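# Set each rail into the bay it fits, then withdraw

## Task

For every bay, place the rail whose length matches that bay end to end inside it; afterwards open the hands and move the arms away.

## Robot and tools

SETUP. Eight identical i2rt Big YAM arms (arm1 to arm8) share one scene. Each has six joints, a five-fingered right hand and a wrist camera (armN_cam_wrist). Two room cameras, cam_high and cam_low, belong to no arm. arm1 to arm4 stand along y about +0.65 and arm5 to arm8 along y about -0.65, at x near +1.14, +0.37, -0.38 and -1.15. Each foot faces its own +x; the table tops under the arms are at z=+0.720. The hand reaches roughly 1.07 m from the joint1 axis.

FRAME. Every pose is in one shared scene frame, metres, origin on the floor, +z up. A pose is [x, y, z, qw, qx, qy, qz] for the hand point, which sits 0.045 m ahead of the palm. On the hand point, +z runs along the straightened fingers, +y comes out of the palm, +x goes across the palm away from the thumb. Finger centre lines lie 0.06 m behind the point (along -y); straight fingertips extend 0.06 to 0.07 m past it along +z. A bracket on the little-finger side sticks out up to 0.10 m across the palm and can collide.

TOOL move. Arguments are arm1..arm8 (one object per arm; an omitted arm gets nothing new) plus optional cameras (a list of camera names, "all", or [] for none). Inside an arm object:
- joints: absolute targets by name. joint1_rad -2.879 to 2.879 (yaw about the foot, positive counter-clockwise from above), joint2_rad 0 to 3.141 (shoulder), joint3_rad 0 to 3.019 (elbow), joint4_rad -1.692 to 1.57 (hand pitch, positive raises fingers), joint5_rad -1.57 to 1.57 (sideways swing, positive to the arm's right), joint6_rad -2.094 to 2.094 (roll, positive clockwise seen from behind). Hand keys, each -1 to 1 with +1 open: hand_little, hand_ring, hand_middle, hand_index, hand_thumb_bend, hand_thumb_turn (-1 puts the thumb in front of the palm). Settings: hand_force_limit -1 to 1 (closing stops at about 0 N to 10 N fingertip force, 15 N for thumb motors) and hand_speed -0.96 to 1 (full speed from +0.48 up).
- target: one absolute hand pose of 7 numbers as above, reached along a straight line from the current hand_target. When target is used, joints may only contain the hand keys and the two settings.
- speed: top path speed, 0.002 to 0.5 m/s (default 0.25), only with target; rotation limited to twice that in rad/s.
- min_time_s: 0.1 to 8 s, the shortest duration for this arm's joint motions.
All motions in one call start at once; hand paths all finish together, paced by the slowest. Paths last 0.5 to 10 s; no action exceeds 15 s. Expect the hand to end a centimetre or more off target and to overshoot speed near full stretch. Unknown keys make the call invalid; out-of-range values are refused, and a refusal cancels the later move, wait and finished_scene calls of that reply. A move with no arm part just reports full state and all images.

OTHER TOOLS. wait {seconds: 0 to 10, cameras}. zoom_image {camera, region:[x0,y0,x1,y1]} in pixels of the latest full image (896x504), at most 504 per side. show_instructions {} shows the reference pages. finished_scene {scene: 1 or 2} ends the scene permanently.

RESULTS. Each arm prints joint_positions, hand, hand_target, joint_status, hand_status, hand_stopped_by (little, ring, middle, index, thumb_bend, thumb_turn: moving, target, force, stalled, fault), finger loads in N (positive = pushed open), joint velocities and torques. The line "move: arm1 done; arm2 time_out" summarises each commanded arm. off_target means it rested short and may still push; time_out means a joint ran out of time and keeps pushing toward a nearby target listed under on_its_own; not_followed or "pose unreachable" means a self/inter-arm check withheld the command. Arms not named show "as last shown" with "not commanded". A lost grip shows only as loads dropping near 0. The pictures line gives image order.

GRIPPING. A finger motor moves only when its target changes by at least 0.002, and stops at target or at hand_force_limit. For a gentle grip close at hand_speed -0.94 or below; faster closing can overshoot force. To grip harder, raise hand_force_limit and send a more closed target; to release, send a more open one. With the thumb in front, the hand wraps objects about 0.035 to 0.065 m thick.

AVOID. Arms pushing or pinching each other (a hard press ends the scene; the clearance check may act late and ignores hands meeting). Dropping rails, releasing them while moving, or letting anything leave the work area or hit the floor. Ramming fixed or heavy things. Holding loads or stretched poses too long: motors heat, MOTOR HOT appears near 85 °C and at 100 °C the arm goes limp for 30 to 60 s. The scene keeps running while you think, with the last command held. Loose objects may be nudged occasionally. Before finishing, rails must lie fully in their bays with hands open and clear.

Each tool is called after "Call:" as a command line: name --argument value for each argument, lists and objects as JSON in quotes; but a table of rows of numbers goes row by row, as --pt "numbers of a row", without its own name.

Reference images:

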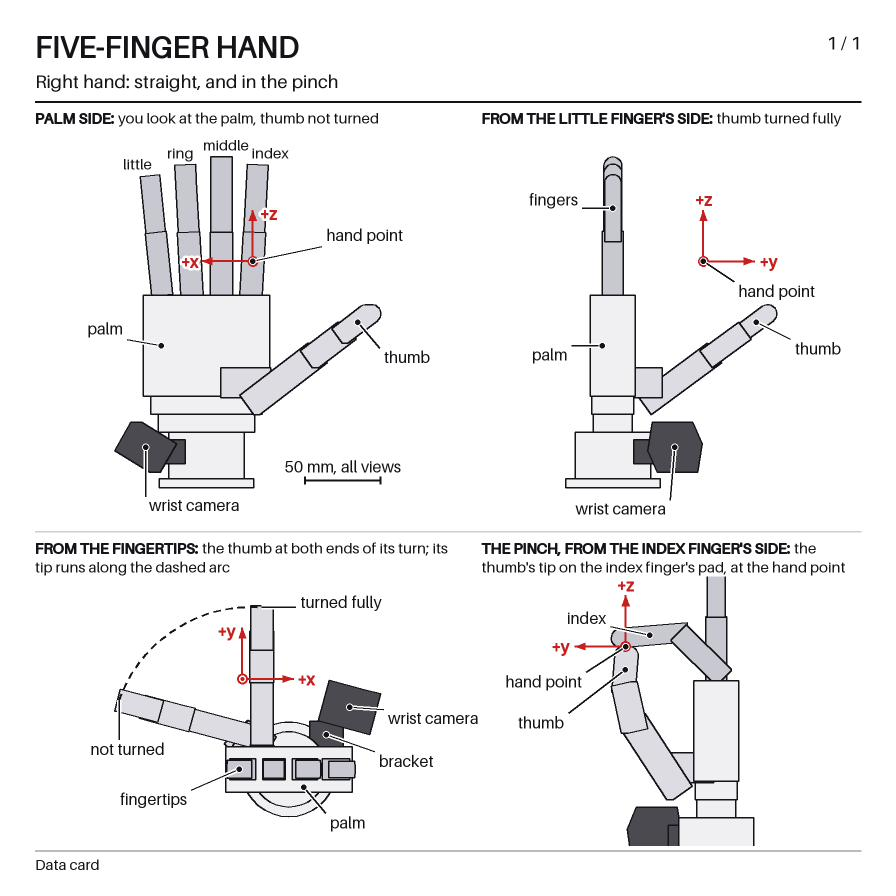

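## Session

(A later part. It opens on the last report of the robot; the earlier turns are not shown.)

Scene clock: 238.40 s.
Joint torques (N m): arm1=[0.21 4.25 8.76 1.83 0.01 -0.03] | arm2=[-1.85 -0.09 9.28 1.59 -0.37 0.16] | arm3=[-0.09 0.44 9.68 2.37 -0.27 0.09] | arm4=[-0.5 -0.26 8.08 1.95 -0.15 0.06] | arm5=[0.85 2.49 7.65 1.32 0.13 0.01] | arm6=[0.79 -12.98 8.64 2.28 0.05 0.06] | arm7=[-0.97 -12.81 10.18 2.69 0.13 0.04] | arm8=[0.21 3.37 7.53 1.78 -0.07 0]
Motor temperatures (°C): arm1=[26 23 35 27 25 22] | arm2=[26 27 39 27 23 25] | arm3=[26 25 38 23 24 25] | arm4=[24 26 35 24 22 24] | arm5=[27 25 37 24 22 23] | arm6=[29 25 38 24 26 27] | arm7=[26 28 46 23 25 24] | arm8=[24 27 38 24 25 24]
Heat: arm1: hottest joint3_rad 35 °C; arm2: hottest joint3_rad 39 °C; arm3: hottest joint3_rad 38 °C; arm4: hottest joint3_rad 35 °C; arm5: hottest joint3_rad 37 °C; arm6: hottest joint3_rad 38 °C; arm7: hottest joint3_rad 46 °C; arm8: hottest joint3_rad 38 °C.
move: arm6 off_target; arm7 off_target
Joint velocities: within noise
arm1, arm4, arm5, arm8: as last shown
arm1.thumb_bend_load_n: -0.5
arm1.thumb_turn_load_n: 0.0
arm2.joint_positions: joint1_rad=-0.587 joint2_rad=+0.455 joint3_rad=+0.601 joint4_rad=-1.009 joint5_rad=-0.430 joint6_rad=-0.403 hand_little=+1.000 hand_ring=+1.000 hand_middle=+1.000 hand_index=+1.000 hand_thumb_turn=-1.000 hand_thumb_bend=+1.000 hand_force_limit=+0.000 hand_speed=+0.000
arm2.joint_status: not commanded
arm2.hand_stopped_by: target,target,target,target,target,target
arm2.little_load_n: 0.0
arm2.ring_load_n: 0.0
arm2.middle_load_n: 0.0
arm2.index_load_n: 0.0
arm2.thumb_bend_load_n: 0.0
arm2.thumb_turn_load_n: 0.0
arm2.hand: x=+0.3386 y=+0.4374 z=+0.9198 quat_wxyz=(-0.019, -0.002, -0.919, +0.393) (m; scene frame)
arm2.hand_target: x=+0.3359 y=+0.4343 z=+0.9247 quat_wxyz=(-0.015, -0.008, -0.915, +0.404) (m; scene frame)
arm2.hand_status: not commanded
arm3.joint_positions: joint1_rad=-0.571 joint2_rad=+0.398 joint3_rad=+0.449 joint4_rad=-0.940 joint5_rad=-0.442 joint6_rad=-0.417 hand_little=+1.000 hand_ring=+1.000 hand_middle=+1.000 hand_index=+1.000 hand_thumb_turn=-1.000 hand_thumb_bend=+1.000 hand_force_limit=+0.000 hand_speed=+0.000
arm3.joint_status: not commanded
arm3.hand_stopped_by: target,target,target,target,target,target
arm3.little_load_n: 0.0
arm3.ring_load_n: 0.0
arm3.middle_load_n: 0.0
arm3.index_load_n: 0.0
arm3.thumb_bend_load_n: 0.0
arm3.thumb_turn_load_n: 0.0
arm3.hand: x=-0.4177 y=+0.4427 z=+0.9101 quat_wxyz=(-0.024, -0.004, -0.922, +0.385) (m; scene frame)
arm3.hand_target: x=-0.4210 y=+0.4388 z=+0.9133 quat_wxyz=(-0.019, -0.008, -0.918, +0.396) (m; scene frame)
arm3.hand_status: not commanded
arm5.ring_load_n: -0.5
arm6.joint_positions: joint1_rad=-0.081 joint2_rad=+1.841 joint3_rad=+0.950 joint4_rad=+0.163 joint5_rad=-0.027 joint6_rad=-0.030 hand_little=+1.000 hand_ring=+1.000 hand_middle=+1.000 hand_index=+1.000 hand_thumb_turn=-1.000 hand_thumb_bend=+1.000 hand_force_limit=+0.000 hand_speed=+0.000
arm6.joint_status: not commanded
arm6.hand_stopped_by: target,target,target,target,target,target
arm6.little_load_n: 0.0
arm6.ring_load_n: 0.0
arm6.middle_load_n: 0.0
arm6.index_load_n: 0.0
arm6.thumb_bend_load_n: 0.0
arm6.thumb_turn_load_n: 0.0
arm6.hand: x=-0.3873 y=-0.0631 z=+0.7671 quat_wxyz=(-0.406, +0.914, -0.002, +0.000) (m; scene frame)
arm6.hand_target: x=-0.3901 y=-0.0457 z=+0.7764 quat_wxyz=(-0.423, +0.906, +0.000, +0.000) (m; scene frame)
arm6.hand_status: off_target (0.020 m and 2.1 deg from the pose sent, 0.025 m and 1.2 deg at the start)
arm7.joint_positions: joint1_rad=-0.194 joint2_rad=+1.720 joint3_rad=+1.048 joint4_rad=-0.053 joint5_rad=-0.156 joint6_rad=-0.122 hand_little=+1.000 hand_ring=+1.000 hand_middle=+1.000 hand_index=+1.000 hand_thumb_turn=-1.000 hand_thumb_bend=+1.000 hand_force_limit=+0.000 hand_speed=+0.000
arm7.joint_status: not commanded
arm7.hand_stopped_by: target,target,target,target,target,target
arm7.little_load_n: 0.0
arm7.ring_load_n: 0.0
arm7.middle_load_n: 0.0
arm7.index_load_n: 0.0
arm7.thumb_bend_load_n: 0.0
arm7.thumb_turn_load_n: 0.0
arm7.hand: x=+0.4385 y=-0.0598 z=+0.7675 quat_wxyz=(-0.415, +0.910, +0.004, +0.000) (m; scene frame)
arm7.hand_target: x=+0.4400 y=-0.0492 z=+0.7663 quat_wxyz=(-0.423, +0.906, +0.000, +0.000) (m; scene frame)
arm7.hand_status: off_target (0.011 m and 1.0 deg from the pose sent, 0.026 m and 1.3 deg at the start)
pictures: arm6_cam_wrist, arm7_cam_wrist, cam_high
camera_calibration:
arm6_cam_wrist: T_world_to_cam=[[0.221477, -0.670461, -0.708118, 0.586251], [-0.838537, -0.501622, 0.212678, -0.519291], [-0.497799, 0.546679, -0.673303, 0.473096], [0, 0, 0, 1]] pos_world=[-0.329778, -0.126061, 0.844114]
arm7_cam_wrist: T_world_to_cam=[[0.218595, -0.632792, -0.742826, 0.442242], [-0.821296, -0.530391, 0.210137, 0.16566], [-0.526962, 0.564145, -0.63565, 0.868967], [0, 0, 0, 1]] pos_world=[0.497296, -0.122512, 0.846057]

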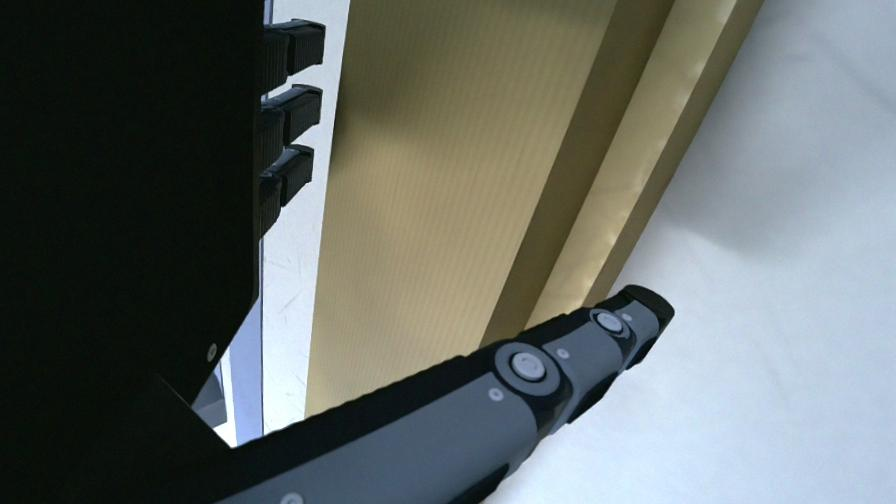

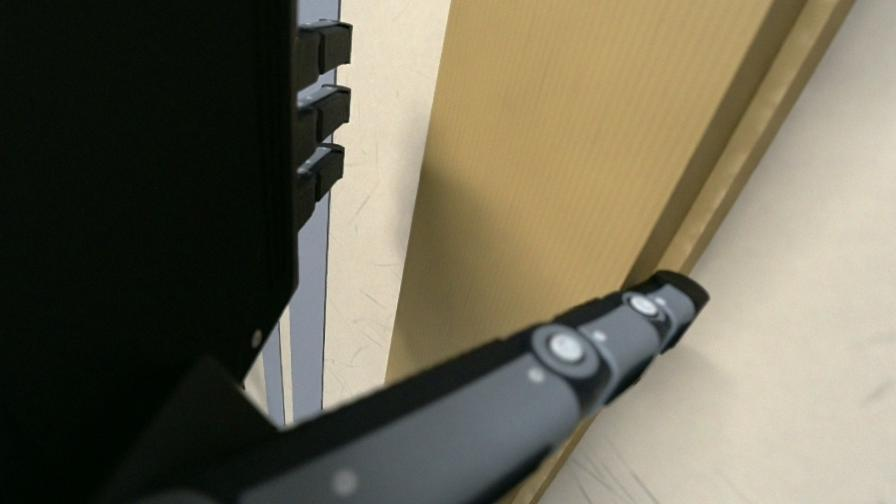

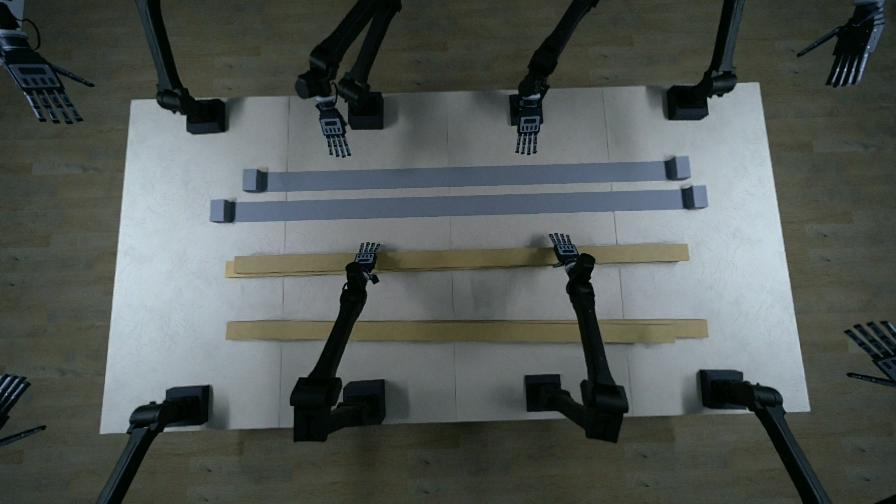

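Call:
move --arm6 '{"target": [-0.39, -0.034, 0.815, 0.4226, -0.9063, 0, 0], "speed": 0.1}' --arm7 '{"target": [0.44, -0.040, 0.80, 0.4226, -0.9063, 0, 0], "speed": 0.1}'

Call:
move --arm6 '{"target": [-0.39, -0.034, 0.783, 0.4226, -0.9063, 0, 0], "speed": 0.08}' --arm7 '{"target": [0.44, -0.040, 0.767, 0.4226, -0.9063, 0, 0], "speed": 0.08}' --cameras '["arm6_cam_wrist", "arm7_cam_wrist"]'

Scene clock: 247.20 s.
Joint torques (N m): arm1=[0.09 4.19 8.7 1.84 0.02 -0.02] | arm2=[-1.85 -0.44 9.2 1.7 -0.42 0.17] | arm3=[0.09 0.03 9.74 2.24 -0.27 0.04] | arm4=[-1.2 0.03 7.84 2.09 -0.11 0.06] | arm5=[0.97 2.37 7.65 1.36 0.14 0.01] | arm6=[1.2 -14.8 10.03 1.39 0.07 0.03] | arm7=[-0.67 -15.91 13 1.03 0.14 0.06] | arm8=[0.15 3.31 7.53 1.8 -0.07 0]
Motor temperatures (°C): arm1=[26 23 35 27 25 22] | arm2=[26 27 39 27 23 25] | arm3=[26 25 38 23 24 25] | arm4=[24 26 35 24 22 24] | arm5=[27 25 37 24 22 23] | arm6=[28 25 38 24 26 27] | arm7=[26 29 46 23 25 24] | arm8=[24 27 38 24 25 24]
Heat: arm1: hottest joint3_rad 35 °C; arm2: hottest joint3_rad 39 °C; arm3: hottest joint3_rad 38 °C; arm4: hottest joint3_rad 35 °C; arm5: hottest joint3_rad 37 °C; arm6: hottest joint3_rad 38 °C; arm7: hottest joint3_rad 46 °C; arm8: hottest joint3_rad 38 °C.
move: arm6 off_target; arm7 off_target
Joint velocities: within noise
arm1, arm2, arm3, arm4, arm5, arm8: as last shown
arm1.thumb_bend_load_n: 0.0
arm5.ring_load_n: 0.0
arm6.joint_positions: joint1_rad=-0.081 joint2_rad=+1.803 joint3_rad=+0.992 joint4_rad=+0.073 joint5_rad=-0.026 joint6_rad=-0.030 hand_little=+1.000 hand_ring=+1.000 hand_middle=+1.000 hand_index=+1.000 hand_thumb_turn=-1.000 hand_thumb_bend=+1.000 hand_force_limit=+0.000 hand_speed=+0.000
arm6.joint_status: not commanded
arm6.hand_stopped_by: target,target,target,target,target,target
arm6.little_load_n: 0.0
arm6.ring_load_n: 0.0
arm6.middle_load_n: 0.0
arm6.index_load_n: 0.0
arm6.thumb_bend_load_n: 0.0
arm6.thumb_turn_load_n: 0.0
arm6.hand: x=-0.3865 y=-0.0554 z=+0.7920 quat_wxyz=(-0.402, +0.916, -0.002, +0.000) (m; scene frame)
arm6.hand_target: x=-0.3901 y=-0.0350 z=+0.8155 quat_wxyz=(-0.423, +0.906, +0.000, +0.000) (m; scene frame)
arm6.hand_status: off_target (0.032 m and 2.6 deg from the pose sent, 0.056 m and 2.1 deg at the start)
arm7.joint_positions: joint1_rad=-0.194 joint2_rad=+1.720 joint3_rad=+1.072 joint4_rad=-0.113 joint5_rad=-0.154 joint6_rad=-0.120 hand_little=+1.000 hand_ring=+1.000 hand_middle=+1.000 hand_index=+1.000 hand_thumb_turn=-1.000 hand_thumb_bend=+1.000 hand_force_limit=+0.000 hand_speed=+0.000
arm7.joint_status: not commanded
arm7.hand_stopped_by: target,target,target,target,target,target
arm7.little_load_n: 0.0
arm7.ring_load_n: 0.0
arm7.middle_load_n: 0.0
arm7.index_load_n: -0.5
arm7.thumb_bend_load_n: 0.0
arm7.thumb_turn_load_n: 0.0
arm7.hand: x=+0.4383 y=-0.0619 z=+0.7695 quat_wxyz=(-0.399, +0.917, +0.001, -0.003) (m; scene frame)
arm7.hand_target: x=+0.4398 y=-0.0414 z=+0.8007 quat_wxyz=(-0.423, +0.906, +0.000, +0.000) (m; scene frame)
arm7.hand_status: off_target (0.038 m and 2.9 deg from the pose sent, 0.038 m and 1.0 deg at the start)
pictures: none

Scene clock: 248.40 s.
Joint torques (N m): arm1=[0.21 4.37 8.79 1.78 0.02 -0.02] | arm2=[-0.85 -0.09 9.07 1.7 -0.33 0.2] | arm3=[0.44 -0.21 9.66 2.28 -0.28 0.03] | arm4=[0.67 0.56 7.9 2.1 -0.1 0.03] | arm5=[0.97 2.55 7.66 1.35 0.14 0.01] | arm6=[0.97 -13.22 8.57 2.28 0.05 0.04] | arm7=[-0.56 -11.63 10.48 3.56 0.16 0.04] | arm8=[0.21 3.37 7.53 1.8 -0.07 0]
Motor temperatures (°C): arm1=[26 23 35 27 25 22] | arm2=[26 27 39 27 23 25] | arm3=[26 25 38 23 24 25] | arm4=[24 26 35 24 22 24] | arm5=[27 25 37 24 22 23] | arm6=[28 25 38 24 26 27] | arm7=[26 29 46 23 25 24] | arm8=[24 27 38 24 25 24]
Heat: arm1: hottest joint3_rad 35 °C; arm2: hottest joint3_rad 39 °C; arm3: hottest joint3_rad 38 °C; arm4: hottest joint3_rad 35 °C; arm5: hottest joint3_rad 37 °C; arm6: hottest joint3_rad 38 °C; arm7: hottest joint3_rad 46 °C; arm8: hottest joint3_rad 38 °C.
move: arm6 off_target; arm7 off_target
Joint velocities: within noise
arm1, arm2, arm3, arm4, arm5, arm8: as last shown
arm3.ring_load_n: -0.5
arm4.thumb_bend_load_n: -0.5
arm6.joint_positions: joint1_rad=-0.081 joint2_rad=+1.845 joint3_rad=+0.992 joint4_rad=+0.131 joint5_rad=-0.026 joint6_rad=-0.030 hand_little=+1.000 hand_ring=+1.000 hand_middle=+1.000 hand_index=+1.000 hand_thumb_turn=-1.000 hand_thumb_bend=+1.000 hand_force_limit=+0.000 hand_speed=+0.000
arm6.joint_status: not commanded
arm6.hand_stopped_by: target,target,target,target,target,target
arm6.little_load_n: 0.0
arm6.ring_load_n: 0.0
arm6.middle_load_n: 0.0
arm6.index_load_n: 0.0
arm6.thumb_bend_load_n: 0.0
arm6.thumb_turn_load_n: 0.0
arm6.hand: x=-0.3864 y=-0.0491 z=+0.7768 quat_wxyz=(-0.409, +0.913, -0.002, +0.001) (m; scene frame)
arm6.hand_target: x=-0.3900 y=-0.0344 z=+0.7835 quat_wxyz=(-0.423, +0.906, +0.000, +0.000) (m; scene frame)
arm6.hand_status: off_target (0.017 m and 1.7 deg from the pose sent, 0.024 m and 2.6 deg at the start)
arm7.joint_positions: joint1_rad=-0.194 joint2_rad=+1.721 joint3_rad=+1.072 joint4_rad=-0.085 joint5_rad=-0.154 joint6_rad=-0.120 hand_little=+1.000 hand_ring=+1.000 hand_middle=+1.000 hand_index=+1.000 hand_thumb_turn=-1.000 hand_thumb_bend=+1.000 hand_force_limit=+0.000 hand_speed=+0.000
arm7.joint_status: not commanded
arm7.hand_stopped_by: target,target,target,target,target,target
arm7.little_load_n: 0.0
arm7.ring_load_n: 0.0
arm7.middle_load_n: 0.0
arm7.index_load_n: 0.0
arm7.thumb_bend_load_n: 0.5
arm7.thumb_turn_load_n: 0.5
arm7.hand: x=+0.4394 y=-0.0558 z=+0.7733 quat_wxyz=(-0.412, +0.911, +0.002, -0.001) (m; scene frame)
arm7.hand_target: x=+0.4399 y=-0.0409 z=+0.7675 quat_wxyz=(-0.423, +0.906, +0.000, +0.000) (m; scene frame)
arm7.hand_status: off_target (0.017 m and 1.4 deg from the pose sent, 0.022 m and 3.0 deg at the start)
pictures: arm6_cam_wrist, arm7_cam_wrist
camera_calibration:
arm6_cam_wrist: T_world_to_cam=[[0.221666, -0.666125, -0.712139, 0.605657], [-0.839198, -0.50224, 0.208573, -0.510736], [-0.4966, 0.551392, -0.67034, 0.470774], [0, 0, 0, 1]] pos_world=[-0.329076, -0.112649, 0.853417]
arm7_cam_wrist: T_world_to_cam=[[0.21513, -0.639734, -0.737875, 0.446136], [-0.822456, -0.526088, 0.216326, 0.163158], [-0.526579, 0.560332, -0.63933, 0.873342], [0, 0, 0, 1]] pos_world=[0.498097, -0.118118, 0.852252]

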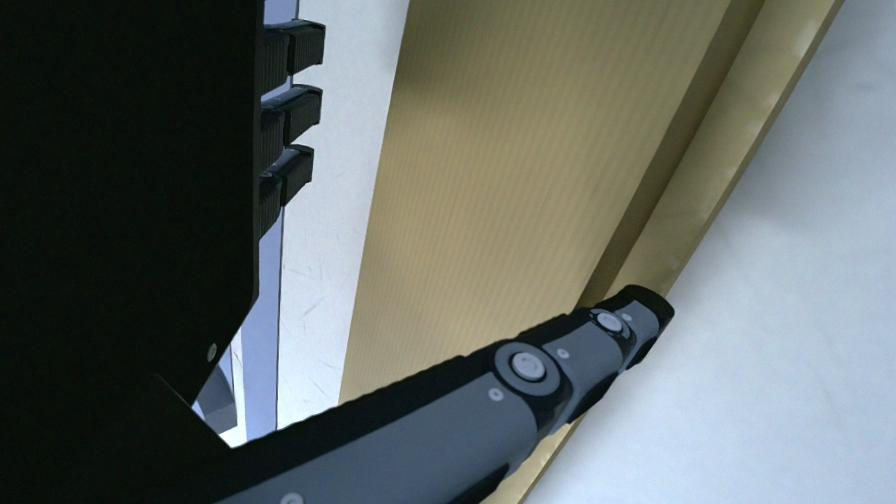

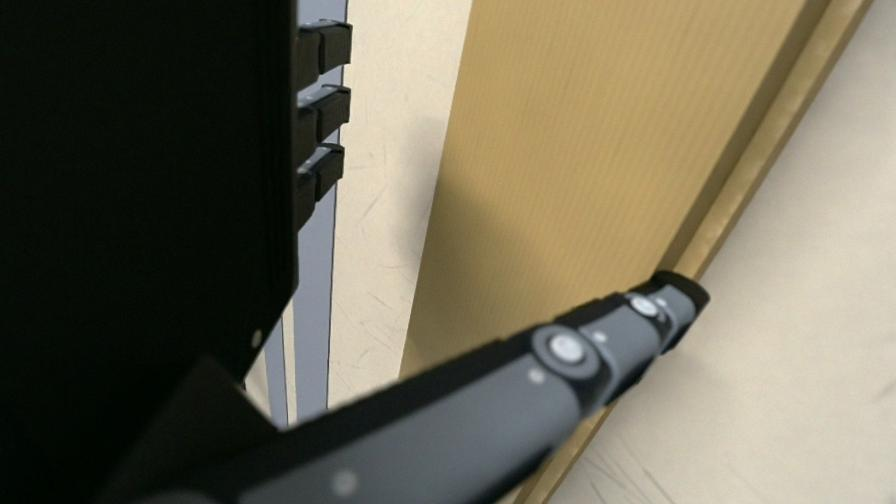

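Call:
move --arm7 '{"target": [0.44, -0.036, 0.754, 0.4226, -0.9063, 0, 0], "speed": 0.08}'

Scene clock: 254.33 s.
Joint torques (N m): arm1=[-0.09 4.42 8.77 1.81 0.03 -0.01] | arm2=[-1.79 0.62 9.2 1.74 -0.38 0.24] | arm3=[0.09 0.03 9.74 2.35 -0.25 0.09] | arm4=[-1.2 0.15 7.99 1.84 -0.09 0.06] | arm5=[0.91 2.43 7.64 1.33 0.14 0.01] | arm6=[0.97 -13.63 8.55 2.35 0.03 0.03] | arm7=[-0.73 -11.87 10.43 3.19 0.17 0.05] | arm8=[0.21 3.37 7.51 1.8 -0.06 0]
Motor temperatures (°C): arm1=[26 23 35 27 25 22] | arm2=[26 27 39 27 23 25] | arm3=[26 25 38 23 24 25] | arm4=[24 26 35 24 22 24] | arm5=[27 25 37 24 22 23] | arm6=[28 25 37 24 26 27] | arm7=[26 30 45 23 25 24] | arm8=[24 27 38 24 25 24]
Heat: arm1: hottest joint3_rad 35 °C; arm2: hottest joint3_rad 39 °C; arm3: hottest joint3_rad 38 °C; arm4: hottest joint3_rad 35 °C; arm5: hottest joint3_rad 37 °C; arm6: hottest joint3_rad 37 °C; arm7: hottest joint3_rad 45 °C; arm8: hottest joint3_rad 38 °C.
move: arm7 off_target
Joint velocities: within noise
arm1, arm2, arm3, arm4, arm5, arm6, arm8: as last shown
arm3.ring_load_n: 0.0
arm4.thumb_bend_load_n: 0.0
arm6.index_load_n: 0.5
arm7.joint_positions: joint1_rad=-0.194 joint2_rad=+1.752 joint3_rad=+1.072 joint4_rad=-0.047 joint5_rad=-0.153 joint6_rad=-0.118 hand_little=+1.000 hand_ring=+1.000 hand_middle=+1.000 hand_index=+1.000 hand_thumb_turn=-1.000 hand_thumb_bend=+1.000 hand_force_limit=+0.000 hand_speed=+0.000
arm7.joint_status: not commanded
arm7.hand_stopped_by: target,target,target,target,target,target
arm7.little_load_n: 0.0
arm7.ring_load_n: 0.0
arm7.middle_load_n: 0.0
arm7.index_load_n: 0.0
arm7.thumb_bend_load_n: 0.5
arm7.thumb_turn_load_n: 0.0
arm7.hand: x=+0.4408 y=-0.0504 z=+0.7611 quat_wxyz=(-0.415, +0.910, +0.001, +0.000) (m; scene frame)
arm7.hand_target: x=+0.4400 y=-0.0367 z=+0.7544 quat_wxyz=(-0.423, +0.906, +0.000, +0.000) (m; scene frame)
arm7.hand_status: off_target (0.016 m and 1.0 deg from the pose sent, 0.028 m and 1.4 deg at the start)
pictures: none

Call:
move --arm6 '{"joints": {"hand_speed": -0.84, "hand_force_limit": -0.3, "hand_little": 0.1, "hand_ring": 0.1, "hand_middle": 0.1, "hand_index": 0.1}}' --arm7 '{"joints": {"hand_speed": -0.84, "hand_force_limit": -0.3, "hand_little": 0.1, "hand_ring": 0.1, "hand_middle": 0.1, "hand_index": 0.1}}'

Call:
move --arm6 '{"joints": {"hand_speed": -0.9, "hand_force_limit": 0.5, "hand_little": 0.0, "hand_ring": 0.0, "hand_middle": 0.0, "hand_index": 0.0, "hand_thumb_bend": 0.7}}' --arm7 '{"joints": {"hand_speed": -0.9, "hand_force_limit": 0.5, "hand_little": 0.0, "hand_ring": 0.0, "hand_middle": 0.0, "hand_index": 0.0, "hand_thumb_bend": 0.7}}' --cameras '["arm6_cam_wrist", "arm7_cam_wrist"]'

Scene clock: 269.70 s.
Joint torques (N m): arm1=[0.15 4.19 8.76 1.81 0.03 -0.02] | arm2=[-1.73 0.73 9.24 1.69 -0.35 0.18] | arm3=[-0.03 0.44 9.88 2.35 -0.25 0.02] | arm4=[-0.44 0.62 7.9 2.02 -0.12 0.01] | arm5=[0.85 2.49 7.65 1.35 0.13 0.01] | arm6=[0.85 -13.63 8.5 2.04 0.11 0.07] | arm7=[-0.56 -12.22 10.4 2.7 0.17 0.03] | arm8=[0.15 3.37 7.51 1.78 -0.06 0]
Motor temperatures (°C): arm1=[26 23 35 27 25 22] | arm2=[26 27 39 27 23 25] | arm3=[26 25 38 23 24 25] | arm4=[24 26 35 24 22 24] | arm5=[27 25 37 24 22 23] | arm6=[28 25 37 24 26 27] | arm7=[26 30 45 23 25 24] | arm8=[24 27 38 24 25 24]
Heat: arm1: hottest joint3_rad 35 °C; arm2: hottest joint3_rad 39 °C; arm3: hottest joint3_rad 38 °C; arm4: hottest joint3_rad 35 °C; arm5: hottest joint3_rad 37 °C; arm6: hottest joint3_rad 37 °C; arm7: hottest joint3_rad 45 °C; arm8: hottest joint3_rad 38 °C.
move: arm6 off_target; arm7 off_target
Joint velocities: within noise
arm1, arm2, arm3, arm4, arm5, arm8: as last shown
arm1.ring_load_n: -0.5
arm1.middle_load_n: 0.5
arm6.joint_positions: joint1_rad=-0.081 joint2_rad=+1.846 joint3_rad=+0.992 joint4_rad=+0.138 joint5_rad=-0.028 joint6_rad=-0.033 hand_little=+0.204 hand_ring=+0.233 hand_middle=+0.248 hand_index=+0.232 hand_thumb_turn=-1.000 hand_thumb_bend=+1.001 hand_force_limit=-0.300 hand_speed=-0.840
arm6.joint_status: hand_little off_target (ended at +0.204, target +0.100); hand_ring off_target (ended at +0.233, target +0.100); hand_middle off_target (ended at +0.248, target +0.100); hand_index off_target (ended at +0.232, target +0.100); the others done
arm6.hand_stopped_by: force,force,force,force,target,target
arm6.little_load_n: 7.5
arm6.ring_load_n: 5.0
arm6.middle_load_n: 2.0
arm6.index_load_n: 3.5
arm6.thumb_bend_load_n: 2.5
arm6.thumb_turn_load_n: 2.0
arm6.hand: x=-0.3866 y=-0.0478 z=+0.7773 quat_wxyz=(-0.412, +0.911, -0.001, +0.000) (m; scene frame)
arm6.hand_target: x=-0.3900 y=-0.0345 z=+0.7835 quat_wxyz=(-0.423, +0.906, +0.000, +0.000) (m; scene frame)
arm6.hand_status: not commanded
arm7.joint_positions: joint1_rad=-0.194 joint2_rad=+1.756 joint3_rad=+1.072 joint4_rad=-0.036 joint5_rad=-0.153 joint6_rad=-0.118 hand_little=+0.233 hand_ring=+0.246 hand_middle=+0.246 hand_index=+0.218 hand_thumb_turn=-1.000 hand_thumb_bend=+1.001 hand_force_limit=-0.300 hand_speed=-0.840
arm7.joint_status: hand_little off_target (ended at +0.233, target +0.100); hand_ring off_target (ended at +0.246, target +0.100); hand_middle off_target (ended at +0.246, target +0.100); hand_index off_target (ended at +0.218, target +0.100); the others done
arm7.hand_stopped_by: force,force,force,force,target,target
arm7.little_load_n: 3.5
arm7.ring_load_n: 2.5
arm7.middle_load_n: 1.5
arm7.index_load_n: 10.5
arm7.thumb_bend_load_n: 2.0
arm7.thumb_turn_load_n: 0.5
arm7.hand: x=+0.4412 y=-0.0484 z=+0.7603 quat_wxyz=(-0.418, +0.909, +0.002, +0.001) (m; scene frame)
arm7.hand_target: x=+0.4399 y=-0.0368 z=+0.7542 quat_wxyz=(-0.422, +0.906, +0.000, +0.000) (m; scene frame)
arm7.hand_status: not commanded
pictures: none

Scene clock: 271.13 s.
Joint torques (N m): arm1=[-0.09 4.37 8.79 1.81 -0.01 -0.04] | arm2=[-0.97 0.5 9.2 1.54 -0.4 0.2] | arm3=[-0.67 -0.26 9.78 2.43 -0.26 0.03] | arm4=[0.44 -0.09 7.83 1.87 -0.15 0.04] | arm5=[0.91 2.49 7.64 1.36 0.14 0.01] | arm6=[0.73 -13.16 8.55 2.04 0.19 0.07] | arm7=[-0.56 -12.28 10.39 2.71 0.24 0.07] | arm8=[0.21 3.31 7.54 1.8 -0.07 0]
Motor temperatures (°C): arm1=[26 23 35 27 25 22] | arm2=[26 27 39 27 23 25] | arm3=[26 25 38 23 24 25] | arm4=[24 26 35 24 22 24] | arm5=[27 25 37 24 22 23] | arm6=[28 25 37 24 26 27] | arm7=[26 30 45 23 25 24] | arm8=[24 27 38 24 25 24]
Heat: arm1: hottest joint3_rad 35 °C; arm2: hottest joint3_rad 39 °C; arm3: hottest joint3_rad 38 °C; arm4: hottest joint3_rad 35 °C; arm5: hottest joint3_rad 37 °C; arm6: hottest joint3_rad 37 °C; arm7: hottest joint3_rad 45 °C; arm8: hottest joint3_rad 38 °C.
move: arm6 off_target; arm7 off_target
Joint velocities: within noise
arm1, arm2, arm3, arm4, arm5, arm8: as last shown
arm1.ring_load_n: 0.0
arm1.middle_load_n: 0.0
arm5.ring_load_n: 0.5
arm6.joint_positions: joint1_rad=-0.081 joint2_rad=+1.847 joint3_rad=+0.992 joint4_rad=+0.139 joint5_rad=-0.029 joint6_rad=-0.033 hand_little=+0.196 hand_ring=+0.218 hand_middle=+0.225 hand_index=+0.216 hand_thumb_turn=-1.000 hand_thumb_bend=+0.990 hand_force_limit=+0.500 hand_speed=-0.900
arm6.joint_status: hand_little off_target (ended at +0.196, target +0.000); hand_ring off_target (ended at +0.218, target +0.000); hand_middle off_target (ended at +0.225, target +0.000); hand_index off_target (ended at +0.216, target +0.000); hand_thumb_bend off_target (ended at +0.990, target +0.700); the others done
arm6.hand_stopped_by: force,force,force,force,force,target
arm6.little_load_n: 5.5
arm6.ring_load_n: 8.0
arm6.middle_load_n: 10.0
arm6.index_load_n: 7.5
arm6.thumb_bend_load_n: 10.5
arm6.thumb_turn_load_n: 3.0
arm6.hand: x=-0.3868 y=-0.0478 z=+0.7771 quat_wxyz=(-0.412, +0.911, +0.000, +0.000) (m; scene frame)
arm6.hand_target: x=-0.3900 y=-0.0345 z=+0.7833 quat_wxyz=(-0.423, +0.906, +0.000, +0.000) (m; scene frame)
arm6.hand_status: not commanded
arm7.joint_positions: joint1_rad=-0.194 joint2_rad=+1.756 joint3_rad=+1.072 joint4_rad=-0.036 joint5_rad=-0.154 joint6_rad=-0.120 hand_little=+0.217 hand_ring=+0.231 hand_middle=+0.231 hand_index=+0.218 hand_thumb_turn=-1.000 hand_thumb_bend=+0.986 hand_force_limit=+0.500 hand_speed=-0.900
arm7.joint_status: hand_little off_target (ended at +0.217, target +0.000); hand_ring off_target (ended at +0.231, target +0.000); hand_middle off_target (ended at +0.231, target +0.000); hand_index off_target (ended at +0.218, target +0.000); hand_thumb_bend off_target (ended at +0.986, target +0.700); the others done
arm7.hand_stopped_by: force,force,force,force,force,target
arm7.little_load_n: 7.5
arm7.ring_load_n: 7.5
arm7.middle_load_n: 7.5
arm7.index_load_n: 7.0
arm7.thumb_bend_load_n: 12.0
arm7.thumb_turn_load_n: 2.5
arm7.hand: x=+0.4410 y=-0.0484 z=+0.7603 quat_wxyz=(-0.418, +0.908, +0.003, +0.000) (m; scene frame)
arm7.hand_target: x=+0.4399 y=-0.0368 z=+0.7542 quat_wxyz=(-0.423, +0.906, +0.000, +0.000) (m; scene frame)
arm7.hand_status: not commanded
arm8.ring_load_n: 0.5
pictures: arm6_cam_wrist, arm7_cam_wrist
camera_calibration:
arm6_cam_wrist: T_world_to_cam=[[0.225261, -0.660585, -0.71616, 0.611649], [-0.836852, -0.507601, 0.204987, -0.507036], [-0.498935, 0.553144, -0.667155, 0.466827], [0, 0, 0, 1]] pos_world=[-0.329179, -0.111548, 0.85342]
arm7_cam_wrist: T_world_to_cam=[[0.21754, -0.629251, -0.746137, 0.446723], [-0.82267, -0.529586, 0.206769, 0.17837], [-0.525253, 0.568843, -0.632872, 0.856611], [0, 0, 0, 1]] pos_world=[0.499497, -0.111715, 0.83856]

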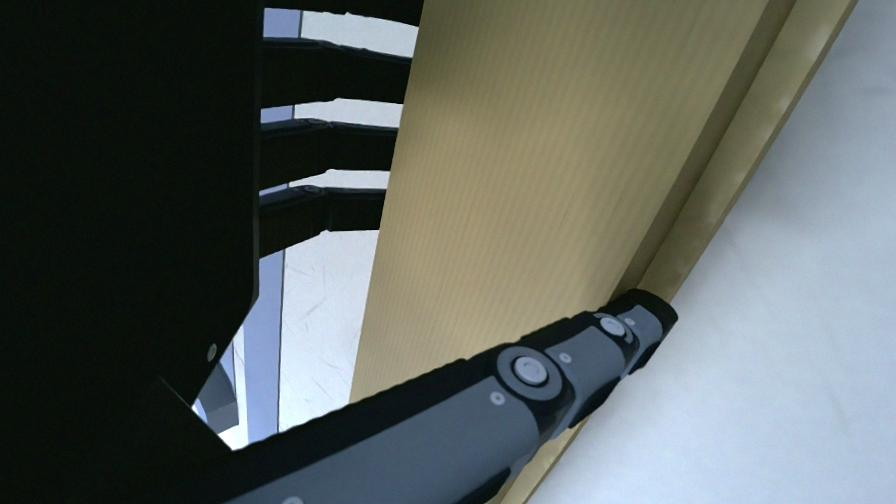

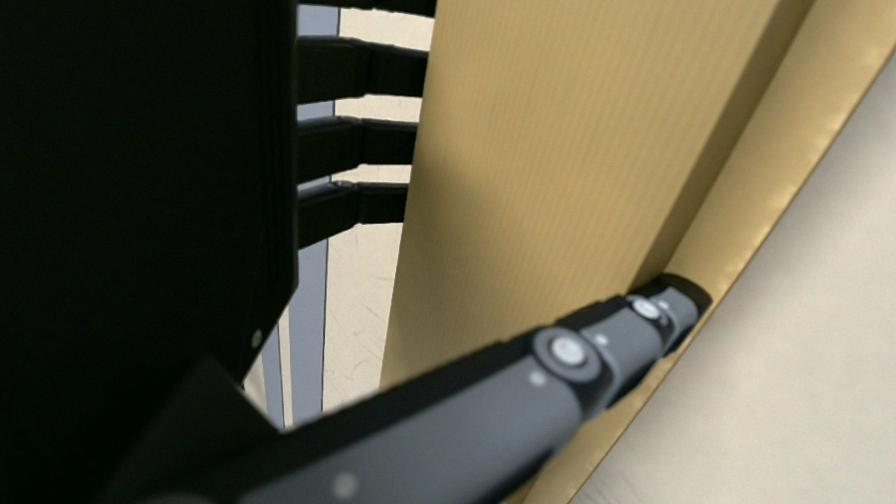

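Good grips. Tighten thumbs and then lift.

Call:
move --arm6 '{"joints": {"hand_force_limit": 0.9, "hand_thumb_bend": 0.6}}' --arm7 '{"joints": {"hand_force_limit": 0.9, "hand_thumb_bend": 0.6}}'

Call:
move --arm6 '{"target": [-0.39, -0.050, 0.86, 0.4226, -0.9063, 0, 0], "speed": 0.06}' --arm7 '{"target": [0.44, -0.050, 0.85, 0.4226, -0.9063, 0, 0], "speed": 0.06}' --cameras '["arm6_cam_wrist", "arm7_cam_wrist"]'

Scene clock: 278.17 s.
Joint torques (N m): arm1=[0.09 4.31 8.75 1.84 0.02 -0.02] | arm2=[-1.26 0.85 9.28 1.66 -0.4 0.17] | arm3=[0.15 -0.62 9.81 2.4 -0.21 0.07] | arm4=[-0.32 0.38 7.83 1.96 -0.14 0.03] | arm5=[0.91 2.49 7.65 1.36 0.14 0.01] | arm6=[1.14 -13.68 8.57 2.02 0.16 0.07] | arm7=[-0.56 -12.28 10.47 2.76 0.23 0.05] | arm8=[0.21 3.31 7.51 1.8 -0.06 0]
Motor temperatures (°C): arm1=[26 23 35 27 25 22] | arm2=[26 27 39 27 23 25] | arm3=[26 25 38 23 24 25] | arm4=[24 26 35 24 22 24] | arm5=[27 25 37 24 22 23] | arm6=[28 25 36 24 26 27] | arm7=[26 29 45 23 25 24] | arm8=[24 27 38 24 25 24]
Heat: arm1: hottest joint3_rad 35 °C; arm2: hottest joint3_rad 39 °C; arm3: hottest joint3_rad 38 °C; arm4: hottest joint3_rad 35 °C; arm5: hottest joint3_rad 37 °C; arm6: hottest joint3_rad 36 °C; arm7: hottest joint3_rad 45 °C; arm8: hottest joint3_rad 38 °C.
move: arm6 off_target; arm7 off_target
Joint velocities: within noise
arm1, arm2, arm3, arm4, arm5, arm8: as last shown
arm5.ring_load_n: 0.0
arm6.joint_positions: joint1_rad=-0.081 joint2_rad=+1.847 joint3_rad=+0.992 joint4_rad=+0.139 joint5_rad=-0.029 joint6_rad=-0.033 hand_little=+0.196 hand_ring=+0.218 hand_middle=+0.225 hand_index=+0.216 hand_thumb_turn=-1.000 hand_thumb_bend=+0.984 hand_force_limit=+0.900 hand_speed=-0.900
arm6.joint_status: hand_thumb_bend off_target (ended at +0.984, target +0.600); the others done
arm6.hand_stopped_by: force,force,force,force,force,target
arm6.little_load_n: 5.5
arm6.ring_load_n: 8.0
arm6.middle_load_n: 10.5
arm6.index_load_n: 7.5
arm6.thumb_bend_load_n: 13.5
arm6.thumb_turn_load_n: 3.5
arm6.hand: x=-0.3868 y=-0.0478 z=+0.7771 quat_wxyz=(-0.412, +0.911, +0.000, +0.000) (m; scene frame)
arm6.hand_target: x=-0.3900 y=-0.0345 z=+0.7833 quat_wxyz=(-0.423, +0.906, +0.000, +0.000) (m; scene frame)
arm6.hand_status: not commanded
arm7.joint_positions: joint1_rad=-0.194 joint2_rad=+1.756 joint3_rad=+1.072 joint4_rad=-0.036 joint5_rad=-0.154 joint6_rad=-0.120 hand_little=+0.217 hand_ring=+0.231 hand_middle=+0.231 hand_index=+0.218 hand_thumb_turn=-1.000 hand_thumb_bend=+0.984 hand_force_limit=+0.900 hand_speed=-0.900
arm7.joint_status: hand_thumb_bend off_target (ended at +0.984, target +0.600); the others done
arm7.hand_stopped_by: force,force,force,force,force,target
arm7.little_load_n: 7.0
arm7.ring_load_n: 7.5
arm7.middle_load_n: 7.5
arm7.index_load_n: 7.0
arm7.thumb_bend_load_n: 12.5
arm7.thumb_turn_load_n: 2.5
arm7.hand: x=+0.4410 y=-0.0484 z=+0.7603 quat_wxyz=(-0.418, +0.908, +0.003, +0.000) (m; scene frame)
arm7.hand_target: x=+0.4399 y=-0.0368 z=+0.7542 quat_wxyz=(-0.423, +0.906, +0.000, +0.000) (m; scene frame)
arm7.hand_status: not commanded
arm8.ring_load_n: 0.0
pictures: none

Scene clock: 280.67 s.
Joint torques (N m): arm1=[-0.03 4.01 8.72 1.81 0.03 -0.01] | arm2=[-0.91 -0.44 9.37 1.78 -0.35 0.15] | arm3=[-0.21 0.44 9.74 2.22 -0.25 0.04] | arm4=[-0.56 -0.09 7.88 2.04 -0.12 0] | arm5=[0.85 2.43 7.68 1.35 0.14 0.01] | arm6=[0.91 -19.49 9.51 2.48 0.18 0.1] | arm7=[-0.91 -20.13 14.91 1.1 -0.14 0.18] | arm8=[0.21 3.31 7.53 1.8 -0.06 0]
Motor temperatures (°C): arm1=[26 23 35 27 25 22] | arm2=[26 27 39 27 23 25] | arm3=[26 25 38 23 24 25] | arm4=[24 26 35 24 22 24] | arm5=[27 25 37 24 22 23] | arm6=[28 25 36 24 26 27] | arm7=[26 30 45 23 25 24] | arm8=[24 27 38 24 25 24]
Heat: arm1: hottest joint3_rad 35 °C; arm2: hottest joint3_rad 39 °C; arm3: hottest joint3_rad 38 °C; arm4: hottest joint3_rad 35 °C; arm5: hottest joint3_rad 37 °C; arm6: hottest joint3_rad 36 °C; arm7: hottest joint3_rad 45 °C; arm8: hottest joint3_rad 38 °C.
move: arm6 off_target; arm7 off_target
Joint velocities: within noise
arm1.joint_positions: joint1_rad=+0.161 joint2_rad=+0.542 joint3_rad=+1.331 joint4_rad=-1.419 joint5_rad=-0.133 joint6_rad=-1.445 hand_little=+1.000 hand_ring=+1.000 hand_middle=+1.000 hand_index=+1.000 hand_thumb_turn=+1.000 hand_thumb_bend=+1.000 hand_force_limit=+0.000 hand_speed=-0.800
arm1.joint_status: not commanded
arm1.hand_stopped_by: target,target,target,target,target,target
arm1.little_load_n: 0.5
arm1.ring_load_n: 0.0
arm1.middle_load_n: 0.0
arm1.index_load_n: 0.0
arm1.thumb_bend_load_n: 0.0
arm1.thumb_turn_load_n: 0.0
arm1.hand: x=+1.1381 y=+0.4625 z=+1.2338 quat_wxyz=(+0.233, +0.648, -0.605, +0.399) (m; scene frame)
arm1.hand_target: x=+1.1379 y=+0.4635 z=+1.2436 quat_wxyz=(+0.240, +0.645, -0.601, +0.407) (m; scene frame)
arm1.hand_status: not commanded
arm2, arm3: as last shown
arm2.thumb_bend_load_n: -0.5
arm2.thumb_turn_load_n: 0.5
arm4.joint_positions: joint1_rad=-0.268 joint2_rad=+0.629 joint3_rad=+1.398 joint4_rad=-1.367 joint5_rad=-0.217 joint6_rad=-1.085 hand_little=+1.000 hand_ring=+1.000 hand_middle=+1.000 hand_index=+1.000 hand_thumb_turn=+1.000 hand_thumb_bend=+1.000 hand_force_limit=+0.000 hand_speed=-0.800
arm4.joint_status: not commanded
arm4.hand_stopped_by: target,target,target,target,target,target
arm4.little_load_n: 0.0
arm4.ring_load_n: 0.0
arm4.middle_load_n: 0.0
arm4.index_load_n: 0.0
arm4.thumb_bend_load_n: 0.0
arm4.thumb_turn_load_n: 0.0
arm4.hand: x=-1.1984 y=+0.4319 z=+1.2351 quat_wxyz=(+0.206, +0.414, -0.777, +0.428) (m; scene frame)
arm4.hand_target: x=-1.1983 y=+0.4323 z=+1.2476 quat_wxyz=(+0.214, +0.412, -0.770, +0.438) (m; scene frame)
arm4.hand_status: not commanded
arm5.joint_positions: joint1_rad=+0.011 joint2_rad=+0.614 joint3_rad=+1.457 joint4_rad=-1.493 joint5_rad=-0.095 joint6_rad=-1.307 hand_little=+1.000 hand_ring=+1.000 hand_middle=+1.000 hand_index=+1.000 hand_thumb_turn=+1.000 hand_thumb_bend=+1.000 hand_force_limit=+0.000 hand_speed=-0.800
arm5.joint_status: not commanded
arm5.hand_stopped_by: target,target,target,target,target,target
arm5.little_load_n: 0.0
arm5.ring_load_n: 0.0
arm5.middle_load_n: 0.0
arm5.index_load_n: 0.0
arm5.thumb_bend_load_n: 0.0
arm5.thumb_turn_load_n: 0.0
arm5.hand: x=-1.1150 y=-0.4527 z=+1.2485 quat_wxyz=(-0.385, +0.688, +0.572, +0.224) (m; scene frame)
arm5.hand_target: x=-1.1149 y=-0.4531 z=+1.2579 quat_wxyz=(-0.394, +0.684, +0.569, +0.230) (m; scene frame)
arm5.hand_status: not commanded
arm6.joint_positions: joint1_rad=-0.078 joint2_rad=+1.754 joint3_rad=+0.982 joint4_rad=-0.057 joint5_rad=-0.031 joint6_rad=-0.035 hand_little=+0.196 hand_ring=+0.218 hand_middle=+0.226 hand_index=+0.217 hand_thumb_turn=-1.000 hand_thumb_bend=+0.984 hand_force_limit=+0.900 hand_speed=-0.900
arm6.joint_status: not commanded
arm6.hand_stopped_by: force,force,force,force,force,target
arm6.little_load_n: 3.5
arm6.ring_load_n: 6.5
arm6.middle_load_n: 10.5
arm6.index_load_n: 9.0
arm6.thumb_bend_load_n: 13.0
arm6.thumb_turn_load_n: 6.0
arm6.hand: x=-0.3904 y=-0.0834 z=+0.7965 quat_wxyz=(-0.360, +0.933, +0.002, -0.004) (m; scene frame)
arm6.hand_target: x=-0.3903 y=-0.0527 z=+0.8597 quat_wxyz=(-0.423, +0.906, +0.000, +0.000) (m; scene frame)
arm6.hand_status: off_target (0.072 m and 7.8 deg from the pose sent, 0.083 m and 1.4 deg at the start)
arm7.joint_positions: joint1_rad=-0.194 joint2_rad=+1.682 joint3_rad=+1.072 joint4_rad=-0.238 joint5_rad=-0.152 joint6_rad=-0.137 hand_little=+0.217 hand_ring=+0.231 hand_middle=+0.231 hand_index=+0.218 hand_thumb_turn=-1.000 hand_thumb_bend=+0.984 hand_force_limit=+0.900 hand_speed=-0.900
arm7.joint_status: not commanded
arm7.hand_stopped_by: force,force,force,force,force,target
arm7.little_load_n: 5.5
arm7.ring_load_n: 7.0
arm7.middle_load_n: 9.0
arm7.index_load_n: 9.5
arm7.thumb_bend_load_n: 12.5
arm7.thumb_turn_load_n: 7.0
arm7.hand: x=+0.4349 y=-0.0875 z=+0.7730 quat_wxyz=(-0.360, +0.933, +0.005, -0.006) (m; scene frame)
arm7.hand_target: x=+0.4392 y=-0.0549 z=+0.8500 quat_wxyz=(-0.423, +0.906, +0.000, +0.000) (m; scene frame)
arm7.hand_status: off_target (0.086 m and 7.9 deg from the pose sent, 0.090 m and 0.7 deg at the start)
arm8.joint_positions: joint1_rad=-0.155 joint2_rad=+0.618 joint3_rad=+1.318 joint4_rad=-1.293 joint5_rad=-0.218 joint6_rad=-1.221 hand_little=+1.000 hand_ring=+1.000 hand_middle=+1.000 hand_index=+1.000 hand_thumb_turn=+1.000 hand_thumb_bend=+1.000 hand_force_limit=+0.000 hand_speed=-0.800
arm8.joint_status: not commanded
arm8.hand_stopped_by: target,target,target,target,target,target
arm8.little_load_n: 0.0
arm8.ring_load_n: 0.0
arm8.middle_load_n: 0.0
arm8.index_load_n: 0.0
arm8.thumb_bend_load_n: 0.0
arm8.thumb_turn_load_n: 0.0
arm8.hand: x=+1.1831 y=-0.4101 z=+1.2144 quat_wxyz=(-0.411, +0.742, +0.478, +0.228) (m; scene frame)
arm8.hand_target: x=+1.1830 y=-0.4103 z=+1.2243 quat_wxyz=(-0.418, +0.737, +0.476, +0.235) (m; scene frame)
arm8.hand_status: not commanded
pictures: arm6_cam_wrist, arm7_cam_wrist
camera_calibration:
arm6_cam_wrist: T_world_to_cam=[[0.226059, -0.735596, -0.638589, 0.535096], [-0.832485, -0.486302, 0.265477, -0.57689], [-0.505831, 0.471603, -0.722306, 0.532043], [0, 0, 0, 1]] pos_world=[-0.332091, -0.137841, 0.879156]
arm7_cam_wrist: T_world_to_cam=[[0.216533, -0.716496, -0.663135, 0.361512], [-0.815537, -0.506141, 0.280573, 0.0919172], [-0.536669, 0.480058, -0.693924, 0.928152], [0, 0, 0, 1]] pos_world=[0.494793, -0.140022, 0.858009]

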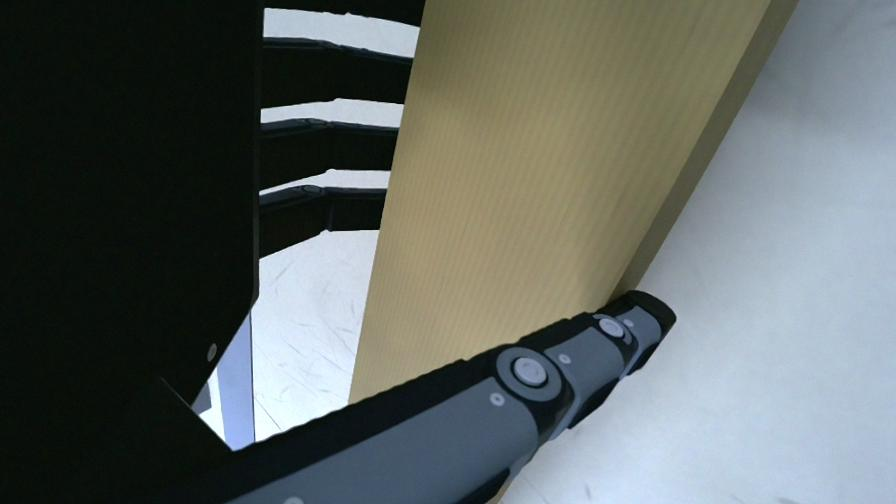

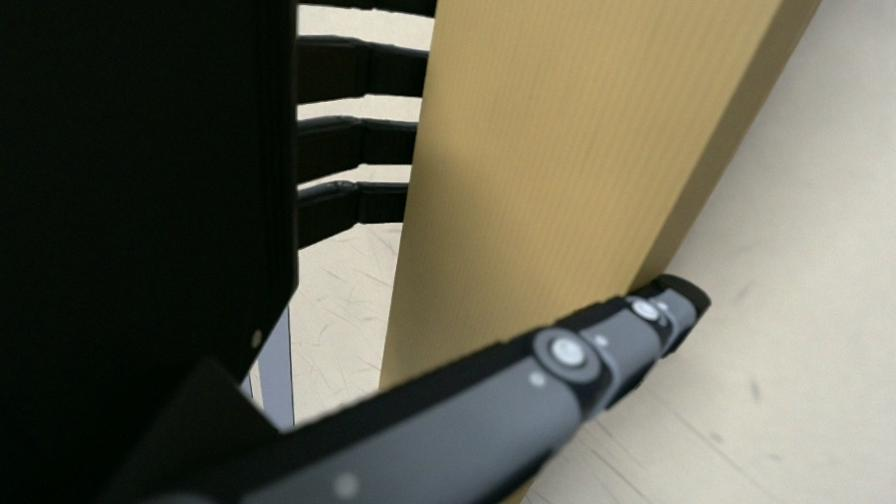

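Call:
move --arm6 '{"target": [-0.39, -0.080, 0.895, 0.4226, -0.9063, 0, 0], "speed": 0.06}' --arm7 '{"target": [0.44, -0.085, 0.895, 0.4226, -0.9063, 0, 0], "speed": 0.06}'

Call:
move --arm6 '{"target": [-0.39, -0.130, 0.905, 0.4226, -0.9063, 0, 0], "speed": 0.07}' --arm7 '{"target": [0.44, -0.138, 0.910, 0.4226, -0.9063, 0, 0], "speed": 0.07}' --cameras '["cam_high"]'

Scene clock: 290.87 s.
Joint torques (N m): arm1=[0.03 4.54 8.76 1.78 0.03 -0.04] | arm2=[-1.49 -0.79 9.01 1.5 -0.41 0.2] | arm3=[0.09 -0.79 9.72 2.24 -0.25 0.03] | arm4=[0.03 0.44 7.91 2.17 -0.03 0.02] | arm5=[0.91 2.37 7.65 1.39 0.14 0.01] | arm6=[0.56 -17.44 9.91 2.41 0.1 0.09] | arm7=[-1.38 -18.67 13.83 1.59 -0.44 0.19] | arm8=[0.21 3.37 7.53 1.8 -0.06 0]
Motor temperatures (°C): arm1=[26 23 35 27 25 22] | arm2=[26 27 39 27 23 25] | arm3=[26 25 38 23 24 25] | arm4=[24 26 35 24 22 24] | arm5=[26 25 37 24 22 23] | arm6=[28 26 37 24 26 27] | arm7=[26 32 47 23 25 24] | arm8=[24 27 38 24 25 24]
Heat: arm1: hottest joint3_rad 35 °C; arm2: hottest joint3_rad 39 °C; arm3: hottest joint3_rad 38 °C; arm4: hottest joint3_rad 35 °C; arm5: hottest joint3_rad 37 °C; arm6: hottest joint3_rad 37 °C; arm7: hottest joint3_rad 47 °C; arm8: hottest joint3_rad 38 °C.
move: arm6 off_target; arm7 off_target
Joint velocities: within noise
arm1, arm4, arm5, arm8: as last shown
arm1.little_load_n: 0.0
arm2.joint_positions: joint1_rad=-0.587 joint2_rad=+0.455 joint3_rad=+0.601 joint4_rad=-1.009 joint5_rad=-0.430 joint6_rad=-0.403 hand_little=+1.000 hand_ring=+1.000 hand_middle=+1.000 hand_index=+1.000 hand_thumb_turn=-1.000 hand_thumb_bend=+1.000 hand_force_limit=+0.000 hand_speed=+0.000
arm2.joint_status: not commanded
arm2.hand_stopped_by: target,target,target,target,target,target
arm2.little_load_n: 0.0
arm2.ring_load_n: 0.0
arm2.middle_load_n: 0.0
arm2.index_load_n: 0.0
arm2.thumb_bend_load_n: 0.0
arm2.thumb_turn_load_n: 0.0
arm2.hand: x=+0.3386 y=+0.4374 z=+0.9198 quat_wxyz=(-0.019, -0.002, -0.919, +0.393) (m; scene frame)
arm2.hand_target: x=+0.3359 y=+0.4343 z=+0.9247 quat_wxyz=(-0.015, -0.008, -0.915, +0.404) (m; scene frame)
arm2.hand_status: not commanded
arm3.joint_positions: joint1_rad=-0.571 joint2_rad=+0.398 joint3_rad=+0.449 joint4_rad=-0.940 joint5_rad=-0.442 joint6_rad=-0.417 hand_little=+1.000 hand_ring=+1.000 hand_middle=+1.000 hand_index=+1.000 hand_thumb_turn=-1.000 hand_thumb_bend=+1.000 hand_force_limit=+0.000 hand_speed=+0.000
arm3.joint_status: not commanded
arm3.hand_stopped_by: target,target,target,target,target,target
arm3.little_load_n: 0.0
arm3.ring_load_n: 0.0
arm3.middle_load_n: 0.0
arm3.index_load_n: 0.0
arm3.thumb_bend_load_n: -0.5
arm3.thumb_turn_load_n: 0.0
arm3.hand: x=-0.4177 y=+0.4427 z=+0.9101 quat_wxyz=(-0.024, -0.004, -0.922, +0.385) (m; scene frame)
arm3.hand_target: x=-0.4210 y=+0.4388 z=+0.9133 quat_wxyz=(-0.019, -0.008, -0.918, +0.396) (m; scene frame)
arm3.hand_status: not commanded
arm6.joint_positions: joint1_rad=-0.078 joint2_rad=+1.620 joint3_rad=+0.936 joint4_rad=-0.134 joint5_rad=-0.029 joint6_rad=-0.034 hand_little=+0.196 hand_ring=+0.218 hand_middle=+0.226 hand_index=+0.217 hand_thumb_turn=-1.000 hand_thumb_bend=+0.984 hand_force_limit=+0.900 hand_speed=-0.900
arm6.joint_status: not commanded
arm6.hand_stopped_by: force,force,force,force,force,target
arm6.little_load_n: 3.5
arm6.ring_load_n: 6.0
arm6.middle_load_n: 10.0
arm6.index_load_n: 8.5
arm6.thumb_bend_load_n: 13.0
arm6.thumb_turn_load_n: 6.5
arm6.hand: x=-0.3908 y=-0.1078 z=+0.8379 quat_wxyz=(-0.365, +0.931, +0.001, -0.003) (m; scene frame)
arm6.hand_target: x=-0.3902 y=-0.0822 z=+0.8947 quat_wxyz=(-0.423, +0.906, +0.000, +0.000) (m; scene frame)
arm6.hand_status: off_target (0.064 m and 7.2 deg from the pose sent, 0.099 m and 7.8 deg at the start)
arm7.joint_positions: joint1_rad=-0.205 joint2_rad=+1.557 joint3_rad=+1.072 joint4_rad=-0.357 joint5_rad=-0.155 joint6_rad=-0.151 hand_little=+0.217 hand_ring=+0.231 hand_middle=+0.231 hand_index=+0.218 hand_thumb_turn=-1.000 hand_thumb_bend=+0.984 hand_force_limit=+0.900 hand_speed=-0.900
arm7.joint_status: not commanded
arm7.hand_stopped_by: force,force,force,force,force,target
arm7.little_load_n: 4.5
arm7.ring_load_n: 6.0
arm7.middle_load_n: 8.5
arm7.index_load_n: 10.0
arm7.thumb_bend_load_n: 12.0
arm7.thumb_turn_load_n: 8.5
arm7.hand: x=+0.4365 y=-0.1086 z=+0.8256 quat_wxyz=(-0.363, +0.932, +0.007, -0.003) (m; scene frame)
arm7.hand_target: x=+0.4393 y=-0.0882 z=+0.8941 quat_wxyz=(-0.423, +0.906, +0.001, +0.000) (m; scene frame)
arm7.hand_status: off_target (0.073 m and 7.4 deg from the pose sent, 0.122 m and 7.9 deg at the start)
pictures: none

Scene clock: 292.23 s.
Joint torques (N m): arm1=[-0.03 4.31 8.76 1.78 0.03 -0.02] | arm2=[-0.85 -0.38 9.29 1.39 -0.29 0.17] | arm3=[-0.56 -0.5 9.85 2.36 -0.3 0.05] | arm4=[-0.67 -0.09 7.76 2.13 -0.09 0.04] | arm5=[0.91 2.43 7.65 1.33 0.13 0.01] | arm6=[0.03 -15.21 9.99 2.36 -0.1 0.11] | arm7=[-1.67 -16.44 12.66 1.73 -0.46 0.19] | arm8=[0.21 3.31 7.53 1.8 -0.07 0]
Motor temperatures (°C): arm1=[26 23 35 27 25 22] | arm2=[26 27 39 27 23 25] | arm3=[26 25 38 23 24 25] | arm4=[24 26 35 24 22 24] | arm5=[26 25 37 24 22 23] | arm6=[28 26 37 24 26 27] | arm7=[26 32 47 23 25 24] | arm8=[24 27 38 24 25 24]
Heat: arm1: hottest joint3_rad 35 °C; arm2: hottest joint3_rad 39 °C; arm3: hottest joint3_rad 38 °C; arm4: hottest joint3_rad 35 °C; arm5: hottest joint3_rad 37 °C; arm6: hottest joint3_rad 37 °C; arm7: hottest joint3_rad 47 °C; arm8: hottest joint3_rad 38 °C.
move: arm6 off_target; arm7 off_target
Joint velocities: within noise
arm1, arm2, arm3, arm4, arm5, arm8: as last shown
arm1.ring_load_n: -0.5
arm3.thumb_bend_load_n: 0.0
arm6.joint_positions: joint1_rad=-0.078 joint2_rad=+1.475 joint3_rad=+0.815 joint4_rad=-0.148 joint5_rad=-0.028 joint6_rad=-0.041 hand_little=+0.196 hand_ring=+0.218 hand_middle=+0.226 hand_index=+0.217 hand_thumb_turn=-1.000 hand_thumb_bend=+0.984 hand_force_limit=+0.900 hand_speed=-0.900
arm6.joint_status: not commanded
arm6.hand_stopped_by: force,force,force,force,force,target
arm6.little_load_n: 3.5
arm6.ring_load_n: 6.5
arm6.middle_load_n: 9.5
arm6.index_load_n: 8.0
arm6.thumb_bend_load_n: 13.0
arm6.thumb_turn_load_n: 6.0
arm6.hand: x=-0.3919 y=-0.1547 z=+0.8552 quat_wxyz=(-0.369, +0.929, +0.005, -0.001) (m; scene frame)
arm6.hand_target: x=-0.3901 y=-0.1317 z=+0.9045 quat_wxyz=(-0.422, +0.906, +0.000, +0.000) (m; scene frame)
arm6.hand_status: off_target (0.056 m and 6.7 deg from the pose sent, 0.071 m and 7.2 deg at the start)
arm7.joint_positions: joint1_rad=-0.228 joint2_rad=+1.411 joint3_rad=+0.986 joint4_rad=-0.402 joint5_rad=-0.174 joint6_rad=-0.167 hand_little=+0.217 hand_ring=+0.231 hand_middle=+0.231 hand_index=+0.218 hand_thumb_turn=-1.000 hand_thumb_bend=+0.984 hand_force_limit=+0.900 hand_speed=-0.900
arm7.joint_status: not commanded
arm7.hand_stopped_by: force,force,force,force,force,target
arm7.little_load_n: 4.5
arm7.ring_load_n: 6.0
arm7.middle_load_n: 8.5
arm7.index_load_n: 9.5
arm7.thumb_bend_load_n: 12.0
arm7.thumb_turn_load_n: 9.5
arm7.hand: x=+0.4365 y=-0.1516 z=+0.8532 quat_wxyz=(-0.371, +0.929, +0.008, -0.003) (m; scene frame)
arm7.hand_target: x=+0.4395 y=-0.1396 z=+0.9089 quat_wxyz=(-0.423, +0.906, +0.001, +0.000) (m; scene frame)
arm7.hand_status: off_target (0.059 m and 6.5 deg from the pose sent, 0.089 m and 7.4 deg at the start)
pictures: cam_high

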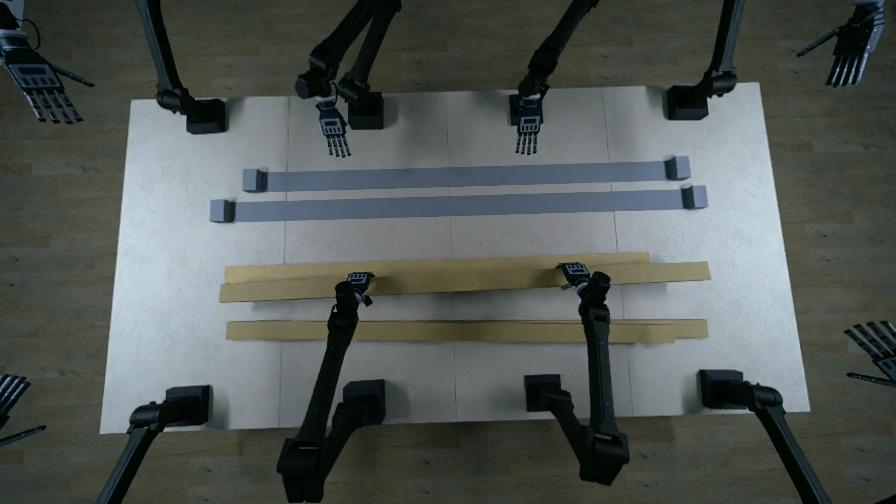

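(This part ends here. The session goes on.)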